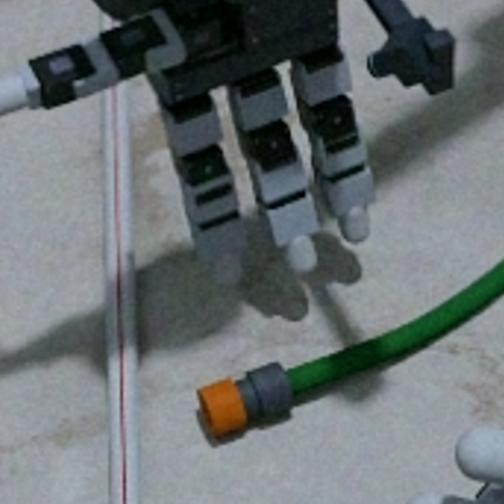

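>>> {"method": "execute_actions", "body": {"actions": [[[0,0,0,0,0,0,0,0,0,0,0,0,0,0,0,0,0,0,0,0,0,0,0.4,-0.6,0,0,0.048,0,0,0,0,0.2,0,0,0,0,0,0,0,0,0,0,0,0,0,0,0.6,-0.6]],[[0,0,0,0,0,0,0,0,0,0,0,0,0,0,0,0,0,0,0,0,0,0,0.4,-0.6,0,0.08,0,0,0,0,0,0.2,0,0,0,0,0,0,0,0,0,0,0,0,0,0,0.6,-0.6]]], "cameras": ["cam_high"]}}

>>> {"method": "zoom_image", "body": {"camera": "cam_high", "region": [180, 130, 300, 250]}}

Scene clock: 288.43 s.
left_arm: end_effector_position=(+0.3841, +0.2108, +0.3614) hand_goal=(+0.000, +0.750, +0.580, +0.700, +0.000, +0.750, +0.580, +0.700, +0.000, +0.750, +0.580, +0.700, +0.710, +0.680, +0.230, +0.170) hand_measured=(+1.000, +0.750, +0.580, +0.698, +0.002, +0.750, +0.580, +0.698, +0.002, +0.750, +0.580, +0.698, +0.710, +0.678, +0.232, +0.168) hand_current_ma=(+0, +0, +0, +0, +0, +0, +0, +0, +0, +0, +0, +0, +0, +0, +0, +0) hand_state=(overload, goal, goal, goal, goal, goal, goal, goal, goal, goal, goal, goal, goal, goal, goal, goal) hand_current_limit=0.40 hand_speed=-0.60 end_effector_quat_wxyz=(+0.846, +0.048, +0.531, +0.007) | right_arm: end_effector_position=(+0.4351, +0.4371, +0.1252) hand_goal=(+0.000, +0.480, +0.640, +0.740, +0.000, +0.400, +0.540, +0.700, +0.000, +0.450, +0.580, +0.740, +0.710, +0.680, +0.230, +0.210) hand_measured=(-0.010, +0.476, +0.638, +0.740, +0.000, +0.404, +0.544, +0.702, +0.000, +0.452, +0.578, +0.738, +0.710, +0.680, +0.220, +0.206) hand_current_ma=(-3, -1, +0, +0, +0, +1, +1, +1, +0, +0, +0, +0, +0, +0, -6, -1) hand_state=(goal, goal, goal, goal, goal, goal, goal, goal, goal, goal, goal, goal, goal, goal, goal, goal) hand_current_limit=0.60 hand_speed=-0.60 end_effector_quat_wxyz=(+0.002, -0.183, +0.983, +0.001)
Joint positions: left_arm=[0.571 1.032 0.389 1.184 0.581 -1.79] | right_arm=[0.667 1.863 1.595 -1.299 0 -1.271]
Joint torques (N m): left_arm=[1.2 -3.84 13.31 2.26 -0.32 -0.01] | right_arm=[-0.32 -15.91 12.48 0.8 -0.11 0.17]
Heat: left arm: hottest elbow 43 °C; right arm: hottest elbow 42 °C.
Hand target: left_arm +0.3914, +0.2173, +0.3958; +0.860, +0.061, +0.506, +0.016 | right_arm +0.4469, +0.4440, +0.1177; +0.000, -0.174, +0.985, +0.001
Off the commanded pose: left_arm 0.036 m, 4 deg | right_arm 0.016 m, 1 deg.
Step readings (end_effector_position of left_arm | right_arm):
0: (+0.3841, +0.2108, +0.3614) | (+0.4616, +0.3944, +0.1535)
1: (+0.3841, +0.2108, +0.3614) | (+0.4617, +0.3945, +0.1534)
2: (+0.3841, +0.2108, +0.3614) | (+0.4625, +0.3950, +0.1527)
4: (+0.3841, +0.2108, +0.3614) | (+0.4645, +0.3964, +0.1495)
8: (+0.3841, +0.2108, +0.3614) | (+0.4630, +0.3954, +0.1391)
15: (+0.3841, +0.2108, +0.3614) | (+0.4632, +0.3955, +0.1315)
16: (+0.3841, +0.2108, +0.3614) | (+0.4631, +0.3957, +0.1315)
17: (+0.3841, +0.2108, +0.3614) | (+0.4609, +0.3983, +0.1315)
19: (+0.3841, +0.2108, +0.3614) | (+0.4581, +0.4026, +0.1303)
23: (+0.3841, +0.2108, +0.3614) | (+0.4446, +0.4206, +0.1246)
30: (+0.3841, +0.2108, +0.3614) | (+0.4350, +0.4369, +0.1255)
Images, in order (width x height): cam_high 504x504.

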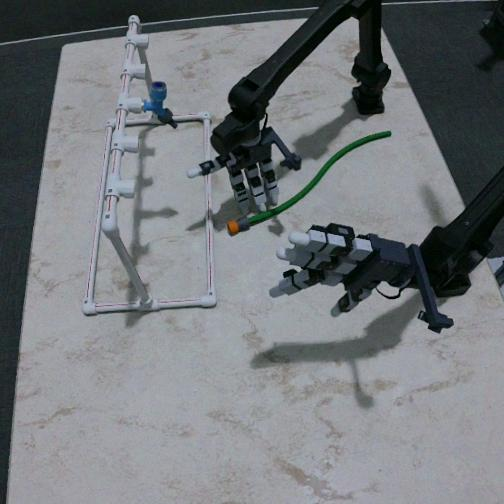

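Scaled by 4.200 from the camera's 504x504 image, which has a finer 720x720 frame.

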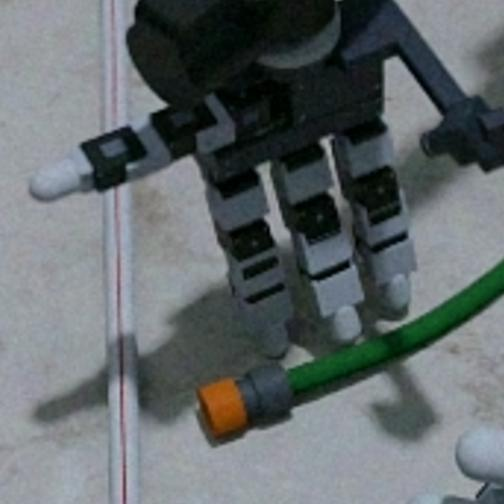

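>>> {"method": "execute_actions", "body": {"actions": [[[0,0,0,0,0,0,0,0,0,0,0,0,0,0,0,0,0,0,0,0,0,0,0.4,-0.6,-0.0235,0.1,0,0,0,0,0,0.2,0,0,0,0,0,0,0,0,0,0,0,0,0,0,0.6,-0.6]]], "cameras": ["cam_high"]}}

>>> {"method": "zoom_image", "body": {"camera": "cam_high", "region": [180, 150, 300, 270]}}

Scene clock: 289.93 s.
left_arm: end_effector_position=(+0.3841, +0.2108, +0.3614) hand_goal=(+0.000, +0.750, +0.580, +0.700, +0.000, +0.750, +0.580, +0.700, +0.000, +0.750, +0.580, +0.700, +0.710, +0.680, +0.230, +0.170) hand_measured=(+1.000, +0.750, +0.580, +0.698, +0.002, +0.750, +0.580, +0.698, +0.002, +0.750, +0.580, +0.698, +0.710, +0.678, +0.232, +0.168) hand_current_ma=(+0, +0, +0, +0, +0, +0, +0, +0, +0, +0, +0, +0, +0, +0, +0, +0) hand_state=(overload, goal, goal, goal, goal, goal, goal, goal, goal, goal, goal, goal, goal, goal, goal, goal) hand_current_limit=0.40 hand_speed=-0.60 end_effector_quat_wxyz=(+0.846, +0.048, +0.531, +0.007) | right_arm: end_effector_position=(+0.4281, +0.4979, +0.1255) hand_goal=(+0.000, +0.480, +0.640, +0.740, +0.000, +0.400, +0.540, +0.700, +0.000, +0.450, +0.580, +0.740, +0.710, +0.680, +0.230, +0.210) hand_measured=(-0.006, +0.474, +0.636, +0.740, -0.004, +0.408, +0.544, +0.702, +0.000, +0.452, +0.578, +0.738, +0.710, +0.680, +0.220, +0.206) hand_current_ma=(-2, -2, -1, +0, +0, +3, +1, +0, +0, +0, +0, +0, +0, +0, -6, -1) hand_state=(goal, goal, goal, goal, goal, goal, goal, goal, goal, goal, goal, goal, goal, goal, goal, goal) hand_current_limit=0.60 hand_speed=-0.60 end_effector_quat_wxyz=(+0.005, -0.183, +0.983, +0.003)
Joint positions: left_arm=[0.571 1.032 0.389 1.184 0.581 -1.79] | right_arm=[0.754 1.949 1.725 -1.336 0 -1.184]
Joint torques (N m): left_arm=[1.2 -3.9 13.33 2.28 -0.32 -0.01] | right_arm=[0.32 -17.26 13.22 0.43 -0.09 0.17]
Heat: left arm: hottest elbow 43 °C; right arm: hottest elbow 42 °C.
Hand target: left_arm +0.3914, +0.2173, +0.3958; +0.860, +0.061, +0.506, +0.016 | right_arm +0.4395, +0.5051, +0.1174; +0.000, -0.174, +0.985, +0.000
Off the commanded pose: left_arm 0.036 m, 4 deg | right_arm 0.016 m, 1 deg.
Step readings (end_effector_position of left_arm | right_arm):
0: (+0.3841, +0.2108, +0.3614) | (+0.4351, +0.4371, +0.1252)
1: (+0.3841, +0.2108, +0.3614) | (+0.4351, +0.4373, +0.1249)
2: (+0.3841, +0.2108, +0.3614) | (+0.4348, +0.4392, +0.1250)
4: (+0.3841, +0.2108, +0.3614) | (+0.4365, +0.4458, +0.1258)
8: (+0.3841, +0.2108, +0.3614) | (+0.4339, +0.4709, +0.1263)
15: (+0.3841, +0.2108, +0.3614) | (+0.4274, +0.4967, +0.1263)
Images, in order (width x height): cam_high 504x504.

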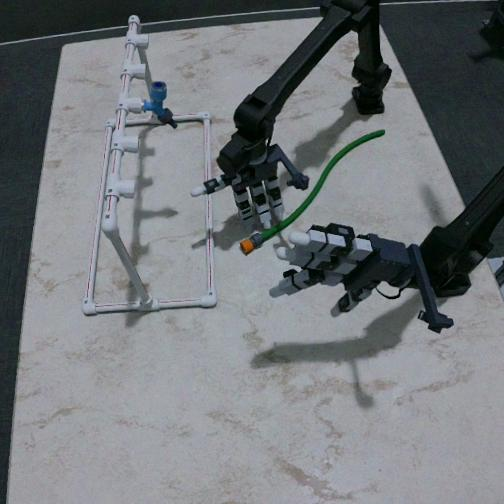

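Scaled by 4.200 from the camera's 504x504 image, which has a finer 720x720 frame.

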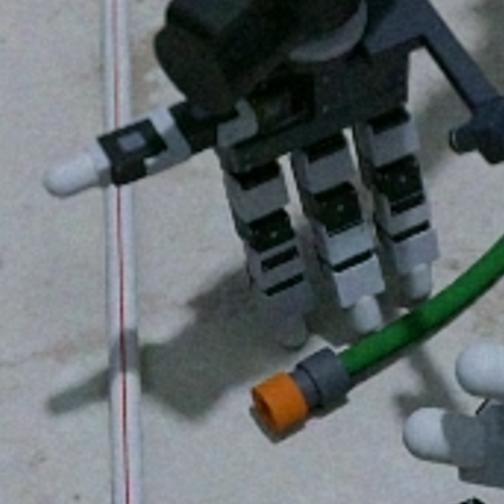

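>>> {"method": "execute_actions", "body": {"actions": [[[0,0,0,0,0,0,0,0,0,0,0,0,0,0,0,0,0,0,0,0,0,0,0.4,-0.6,0,-0.06,0,0,0,0,0,0.2,0,0,0,0,0,0,0,0,0,0,0,0,0,0,0.6,-0.6]],[[0,0,0,0,0,0,0,0,0,0,0,0,0,0,0,0,0,0,0,0,0,0,0.4,-0.6,0.05,-0.06,-0.19,0,0,0,0,0.2,0,0,0,0,0,0,0,0,0,0,0,0,0,0,0.6,-0.6]],[[0,0,0,0,0,0,0,0,0,0,0,0,0,0,0,0,0,0,0,0,0,0,0.4,-0.6,0.09,-0.09,-0.03,0,0,0.12,0,0.2,0,0,0,0,0,0,0,0,0,0,0,0,0,0,0.6,-0.6]]], "cameras": ["cam_high"]}}

Scene clock: 295.13 s.
left_arm: end_effector_position=(+0.3841, +0.2108, +0.3614) hand_goal=(+0.000, +0.750, +0.580, +0.700, +0.000, +0.750, +0.580, +0.700, +0.000, +0.750, +0.580, +0.700, +0.710, +0.680, +0.230, +0.170) hand_measured=(+1.000, +0.750, +0.580, +0.698, +0.002, +0.750, +0.580, +0.698, +0.002, +0.750, +0.580, +0.698, +0.710, +0.678, +0.232, +0.168) hand_current_ma=(+0, +0, +0, +0, +0, +0, +0, +0, +0, +0, +0, +0, +0, +0, +0, +0) hand_state=(overload, goal, goal, goal, goal, goal, goal, goal, goal, goal, goal, goal, goal, goal, goal, goal) hand_current_limit=0.40 hand_speed=-0.60 end_effector_quat_wxyz=(+0.846, +0.048, +0.531, +0.007) | right_arm: end_effector_position=(+0.3999, +0.3573, +0.2502) hand_goal=(+0.000, +0.480, +0.640, +0.740, +0.000, +0.400, +0.540, +0.700, +0.000, +0.450, +0.580, +0.740, +0.710, +0.680, +0.230, +0.210) hand_measured=(+0.000, +0.480, +0.638, +0.738, -0.002, +0.406, +0.544, +0.702, +0.000, +0.452, +0.578, +0.738, +0.710, +0.680, +0.220, +0.206) hand_current_ma=(+0, +0, +0, +0, +0, +2, +1, +0, +0, +0, +0, +0, +0, +0, -6, -1) hand_state=(goal, goal, goal, goal, goal, goal, goal, goal, goal, goal, goal, goal, goal, goal, goal, goal) hand_current_limit=0.60 hand_speed=-0.60 end_effector_quat_wxyz=(-0.005, +0.005, +1.000, -0.001)
Joint positions: left_arm=[0.571 1.032 0.389 1.184 0.581 -1.79] | right_arm=[0.626 1.559 1.528 -1.55 -0.004 -0.935]
Joint torques (N m): left_arm=[1.14 -3.84 13.31 2.26 -0.32 -0.01] | right_arm=[-0.03 -14.74 9.66 1.37 0.08 0.11]
Heat: left arm: hottest elbow 43 °C; right arm: hottest elbow 43 °C.
Hand target: left_arm +0.3914, +0.2173, +0.3958; +0.860, +0.061, +0.506, +0.016 | right_arm +0.4039, +0.3578, +0.2496; +0.000, +0.013, +1.000, +0.001
Off the commanded pose: left_arm 0.036 m, 4 deg | right_arm 0.004 m, 1 deg.
Step readings (end_effector_position of left_arm | right_arm):
0: (+0.3841, +0.2108, +0.3614) | (+0.4281, +0.4979, +0.1255)
1: (+0.3841, +0.2108, +0.3614) | (+0.4283, +0.4978, +0.1255)
2: (+0.3841, +0.2108, +0.3614) | (+0.4298, +0.4965, +0.1255)
4: (+0.3841, +0.2108, +0.3614) | (+0.4330, +0.4934, +0.1256)
8: (+0.3841, +0.2108, +0.3614) | (+0.4421, +0.4843, +0.1257)
15: (+0.3841, +0.2108, +0.3614) | (+0.4532, +0.4729, +0.1257)
16: (+0.3841, +0.2108, +0.3614) | (+0.4532, +0.4724, +0.1259)
17: (+0.3841, +0.2108, +0.3614) | (+0.4513, +0.4700, +0.1262)
19: (+0.3841, +0.2108, +0.3614) | (+0.4432, +0.4586, +0.1315)
23: (+0.3841, +0.2108, +0.3614) | (+0.4289, +0.4389, +0.1647)
30: (+0.3841, +0.2108, +0.3614) | (+0.4289, +0.4244, +0.2216)
31: (+0.3841, +0.2108, +0.3614) | (+0.4298, +0.4236, +0.2238)
32: (+0.3841, +0.2108, +0.3614) | (+0.4299, +0.4209, +0.2241)
34: (+0.3841, +0.2108, +0.3614) | (+0.4233, +0.4062, +0.2205)
38: (+0.3841, +0.2108, +0.3614) | (+0.4003, +0.3745, +0.2227)
45: (+0.3841, +0.2108, +0.3614) | (+0.3986, +0.3596, +0.2543)
Images, in order (width x height): cam_high 504x504.

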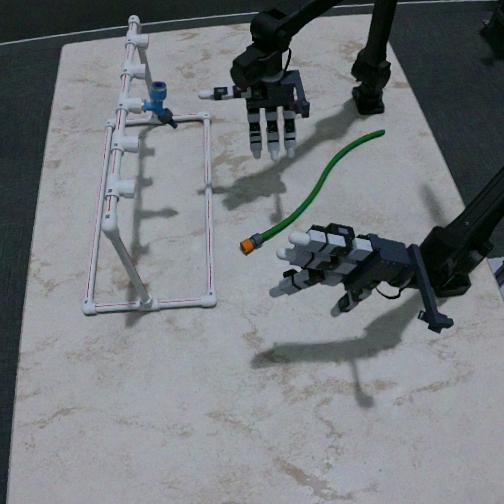

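>>> {"method": "execute_actions", "body": {"actions": [[[0,0,0,0,0,0,0,0,0,0,0,0,0,0,0,0,0,0,0,0,0,0,0.4,-0.6,0,0,0,0,0,0.1656,0,0.2,0,0,0,0,0,0,0,0,0,0,0,0,0,0,0.6,-0.6]],[[0,0,0,0,0,0,0,0,0,0,0,0,0,0,0,0,0,0,0,0,0,0,0.4,-0.6,0,0,0,0,0,0.1656,0,0.2,0,0,0,0,0,0,0,0,0,0,0,0,0,0,0.6,-0.6]],[[0,0,0,0,0,0,0,0,0,0,0,0,0,0,0,0,0,0,0,0,0,0,0.4,-0.6,0,0,0,0,0,0.1656,0,0.2,0,0,0,0,0,0,0,0,0,0,0,0,0,0,0.6,-0.6]],[[0,0,0,0,0,0,0,0,0,0,0,0,0,0,0,0,0,0,0,0,0,0,0.4,-0.6,0,0,0,0,0,0.1656,0,0.2,0,0,0,0,0,0,0,0,0,0,0,0,0,0,0.6,-0.6]],[[0,0,0,0,0,0,0,0,0,0,0,0,0,0,0,0,0,0,0,0,0,0,0.4,-0.6,0,0,0,0,0,0.1656,0,0.2,0,0,0,0,0,0,0,0,0,0,0,0,0,0,0.6,-0.6]]], "cameras": ["cam_high"]}}

Scene clock: 298.93 s.
left_arm: end_effector_position=(+0.3841, +0.2108, +0.3614) hand_goal=(+0.000, +0.750, +0.580, +0.700, +0.000, +0.750, +0.580, +0.700, +0.000, +0.750, +0.580, +0.700, +0.710, +0.680, +0.230, +0.170) hand_measured=(+1.000, +0.750, +0.580, +0.698, +0.002, +0.750, +0.580, +0.698, +0.002, +0.750, +0.580, +0.698, +0.710, +0.678, +0.232, +0.168) hand_current_ma=(+0, +0, +0, +0, +0, +0, +0, +0, +0, +0, +0, +0, +0, +0, +0, +0) hand_state=(overload, goal, goal, goal, goal, goal, goal, goal, goal, goal, goal, goal, goal, goal, goal, goal) hand_current_limit=0.40 hand_speed=-0.60 end_effector_quat_wxyz=(+0.846, +0.048, +0.531, +0.007) | right_arm: end_effector_position=(+0.3946, +0.3513, +0.2441) hand_goal=(+0.000, +0.480, +0.640, +0.740, +0.000, +0.400, +0.540, +0.700, +0.000, +0.450, +0.580, +0.740, +0.710, +0.680, +0.230, +0.210) hand_measured=(+0.000, +0.480, +0.638, +0.738, -0.002, +0.406, +0.544, +0.702, +0.000, +0.452, +0.578, +0.738, +0.710, +0.680, +0.220, +0.206) hand_current_ma=(+0, +0, +0, +0, +0, +2, +1, +0, +0, +0, +0, +0, +0, +0, -6, -1) hand_state=(goal, goal, goal, goal, goal, goal, goal, goal, goal, goal, goal, goal, goal, goal, goal, goal) hand_current_limit=0.60 hand_speed=-0.60 end_effector_quat_wxyz=(+0.001, +0.964, +0.266, -0.004)
Joint positions: left_arm=[0.571 1.032 0.389 1.184 0.581 -1.79] | right_arm=[0.866 1.854 1.896 -1.622 -0.003 1.899]
Joint torques (N m): left_arm=[1.14 -3.9 13.33 2.26 -0.32 -0.01] | right_arm=[-0.38 -16.79 14.05 0.09 0.25 0.18]
Heat: left arm: hottest elbow 43 °C; right arm: hottest elbow 43 °C.
Hand target: left_arm +0.3914, +0.2173, +0.3958; +0.860, +0.061, +0.506, +0.016 | right_arm +0.4037, +0.3578, +0.2493; +0.000, +0.967, +0.254, +0.000
Off the commanded pose: left_arm 0.036 m, 4 deg | right_arm 0.012 m, 2 deg.
Step readings (end_effector_position of left_arm | right_arm):
0: (+0.3841, +0.2108, +0.3614) | (+0.4000, +0.3573, +0.2502)
1: (+0.3841, +0.2108, +0.3614) | (+0.4005, +0.3570, +0.2499)
2: (+0.3841, +0.2108, +0.3614) | (+0.4017, +0.3569, +0.2491)
4: (+0.3841, +0.2108, +0.3614) | (+0.4029, +0.3546, +0.2450)
8: (+0.3841, +0.2108, +0.3614) | (+0.3974, +0.3546, +0.2376)
15: (+0.3841, +0.2108, +0.3614) | (+0.3964, +0.3602, +0.2394)
16: (+0.3841, +0.2108, +0.3614) | (+0.3971, +0.3596, +0.2393)
17: (+0.3841, +0.2108, +0.3614) | (+0.3980, +0.3592, +0.2393)
19: (+0.3841, +0.2108, +0.3614) | (+0.3997, +0.3576, +0.2391)
23: (+0.3841, +0.2108, +0.3614) | (+0.3961, +0.3580, +0.2386)
30: (+0.3841, +0.2108, +0.3614) | (+0.3908, +0.3564, +0.2389)
31: (+0.3841, +0.2108, +0.3614) | (+0.3914, +0.3547, +0.2390)
32: (+0.3841, +0.2108, +0.3614) | (+0.3912, +0.3527, +0.2389)
34: (+0.3841, +0.2108, +0.3614) | (+0.3902, +0.3482, +0.2385)
38: (+0.3841, +0.2108, +0.3614) | (+0.3889, +0.3485, +0.2387)
45: (+0.3841, +0.2108, +0.3614) | (+0.3913, +0.3516, +0.2367)
46: (+0.3841, +0.2108, +0.3614) | (+0.3920, +0.3507, +0.2365)
47: (+0.3841, +0.2108, +0.3614) | (+0.3925, +0.3494, +0.2368)
49: (+0.3841, +0.2108, +0.3614) | (+0.3936, +0.3501, +0.2384)
53: (+0.3841, +0.2108, +0.3614) | (+0.3989, +0.3536, +0.2417)
60: (+0.3841, +0.2108, +0.3614) | (+0.3998, +0.3514, +0.2395)
61: (+0.3841, +0.2108, +0.3614) | (+0.3991, +0.3505, +0.2394)
62: (+0.3841, +0.2108, +0.3614) | (+0.3981, +0.3497, +0.2398)
64: (+0.3841, +0.2108, +0.3614) | (+0.3979, +0.3528, +0.2421)
68: (+0.3841, +0.2108, +0.3614) | (+0.4007, +0.3607, +0.2450)
75: (+0.3841, +0.2108, +0.3614) | (+0.3967, +0.3551, +0.2422)
Images, in order (width x height): cam_high 504x504.

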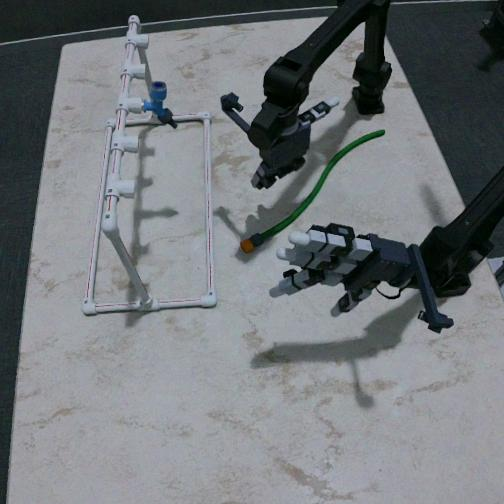

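>>> {"method": "zoom_image", "body": {"camera": "cam_high", "region": [200, 150, 320, 270]}}

Scaled by 4.200 from the camera's 504x504 image, which has a finer 720x720 frame.

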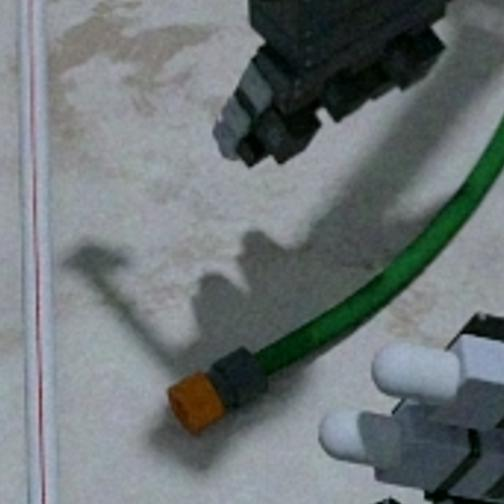

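>>> {"method": "execute_actions", "body": {"actions": [[[0,0,0,0,0,0,0,0,0,0,0,0,0,0,0,0,0,0,0,0,0,0,0.4,-0.6,0.037,-0.094,0.0495,0.124,0,0,0.1,0.5,0.4,-0.4,0,0,0,0,0,0,0,0,0,0,0,0,0.6,-0.6]],[[0,0,0,0,0,0,0,0,0,0,0,0,0,0,0,0,0,0,0,0,0,0,0.4,-0.6,0.037,-0.068,0.082,0.124,0,0,0.1,0.5,0.78,-0.4,0,0,0,0,0,0,0,0,0,0,0,0,0.6,-0.6]],[[0,0,0,0,0,0,0,0,0,0,0,0,0,0,0,0,0,0,0,0,0,0,0.4,-0.6,0.037,-0.032,0.101,0.124,0,0,0.1,0.5,0.78,-0.4,0,0,0,0,0,0,0,0,0,0,0,0,0.6,-0.6]]], "cameras": ["cam_high"]}}

>>> {"method": "zoom_image", "body": {"camera": "cam_high", "region": [200, 150, 340, 290]}}

Scene clock: 303.07 s.
left_arm: end_effector_position=(+0.3841, +0.2108, +0.3614) hand_goal=(+0.000, +0.750, +0.580, +0.700, +0.000, +0.750, +0.580, +0.700, +0.000, +0.750, +0.580, +0.700, +0.710, +0.680, +0.230, +0.170) hand_measured=(+1.000, +0.750, +0.580, +0.698, +0.002, +0.750, +0.580, +0.698, +0.002, +0.750, +0.580, +0.698, +0.710, +0.678, +0.232, +0.168) hand_current_ma=(+0, +0, +0, +0, +0, +0, +0, +0, +0, +0, +0, +0, +0, +0, +0, +0) hand_state=(overload, goal, goal, goal, goal, goal, goal, goal, goal, goal, goal, goal, goal, goal, goal, goal) hand_current_limit=0.40 hand_speed=-0.60 end_effector_quat_wxyz=(+0.846, +0.048, +0.531, +0.007) | right_arm: end_effector_position=(+0.3724, +0.5377, +0.1665) hand_goal=(+0.000, -0.228, +0.252, +0.706, +0.000, -0.230, +0.320, +0.790, +0.000, +0.386, +1.000, +1.000, -0.606, +0.680, +0.036, +0.138) hand_measured=(+0.000, -0.224, +0.256, +0.708, -0.002, -0.226, +0.324, +0.788, +0.000, +0.378, +0.996, +0.998, -0.604, +0.680, +0.036, +0.140) hand_current_ma=(+0, +1, +1, +0, +0, +1, +1, +0, +0, -4, -1, +0, +0, +0, +0, +0) hand_state=(goal, goal, goal, goal, goal, goal, goal, goal, goal, goal, goal, goal, goal, goal, goal, goal) hand_current_limit=0.60 hand_speed=-0.60 end_effector_quat_wxyz=(-0.528, +0.804, +0.232, -0.147)
Joint positions: left_arm=[0.571 1.032 0.389 1.184 0.581 -1.79] | right_arm=[0.771 1.961 1.764 -0.914 -1.108 2.066]
Joint torques (N m): left_arm=[1.2 -3.9 13.3 2.26 -0.32 -0.01] | right_arm=[-0.67 -20.07 10.47 2.15 -0.9 0.18]
Heat: left arm: hottest elbow 43 °C; right arm: hottest elbow 43 °C.
Hand target: left_arm +0.3914, +0.2173, +0.3958; +0.860, +0.061, +0.506, +0.016 | right_arm +0.3789, +0.5379, +0.1603; -0.534, +0.806, +0.212, -0.140
Off the commanded pose: left_arm 0.036 m, 4 deg | right_arm 0.009 m, 3 deg.
joint sent to its limit (right arm) — joint 6 (wrist roll), upper limit. The joint targets still meet the commanded pose.
Step readings (end_effector_position of left_arm | right_arm):
0: (+0.3841, +0.2108, +0.3614) | (+0.3945, +0.3513, +0.2441)
1: (+0.3841, +0.2108, +0.3614) | (+0.3933, +0.3526, +0.2434)
2: (+0.3841, +0.2108, +0.3614) | (+0.3868, +0.3595, +0.2393)
4: (+0.3841, +0.2108, +0.3614) | (+0.3767, +0.3774, +0.2322)
8: (+0.3841, +0.2108, +0.3614) | (+0.3749, +0.4020, +0.2255)
15: (+0.3841, +0.2108, +0.3614) | (+0.3805, +0.4070, +0.2194)
16: (+0.3841, +0.2108, +0.3614) | (+0.3796, +0.4089, +0.2189)
17: (+0.3841, +0.2108, +0.3614) | (+0.3745, +0.4186, +0.2179)
19: (+0.3841, +0.2108, +0.3614) | (+0.3710, +0.4395, +0.2176)
23: (+0.3841, +0.2108, +0.3614) | (+0.3776, +0.4673, +0.2166)
30: (+0.3841, +0.2108, +0.3614) | (+0.3808, +0.4760, +0.2071)
31: (+0.3841, +0.2108, +0.3614) | (+0.3795, +0.4781, +0.2065)
32: (+0.3841, +0.2108, +0.3614) | (+0.3736, +0.4874, +0.2084)
34: (+0.3841, +0.2108, +0.3614) | (+0.3688, +0.5046, +0.2108)
38: (+0.3841, +0.2108, +0.3614) | (+0.3705, +0.5263, +0.1971)
45: (+0.3841, +0.2108, +0.3614) | (+0.3717, +0.5351, +0.1658)
Images, in order (width x height): cam_high 504x504.

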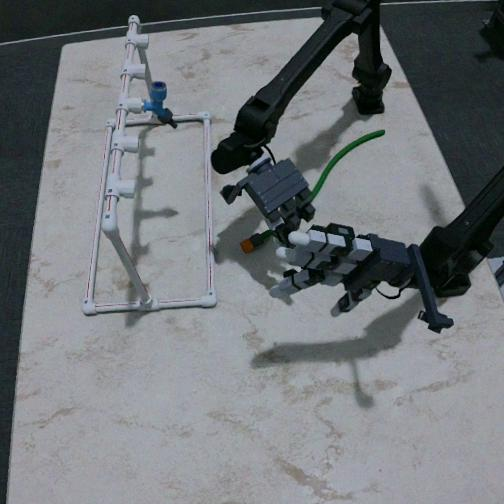

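Scaled by 3.600 from the camera's 504x504 image, which has a finer 720x720 frame.

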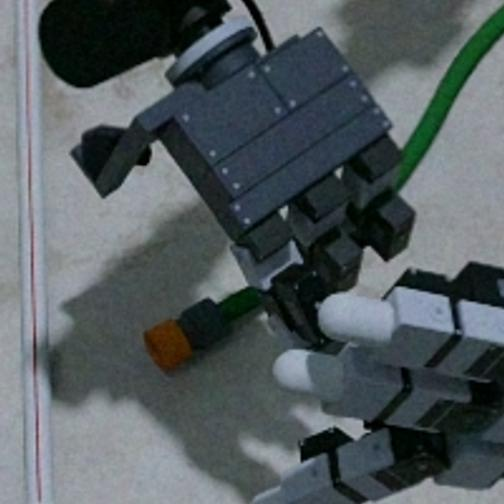

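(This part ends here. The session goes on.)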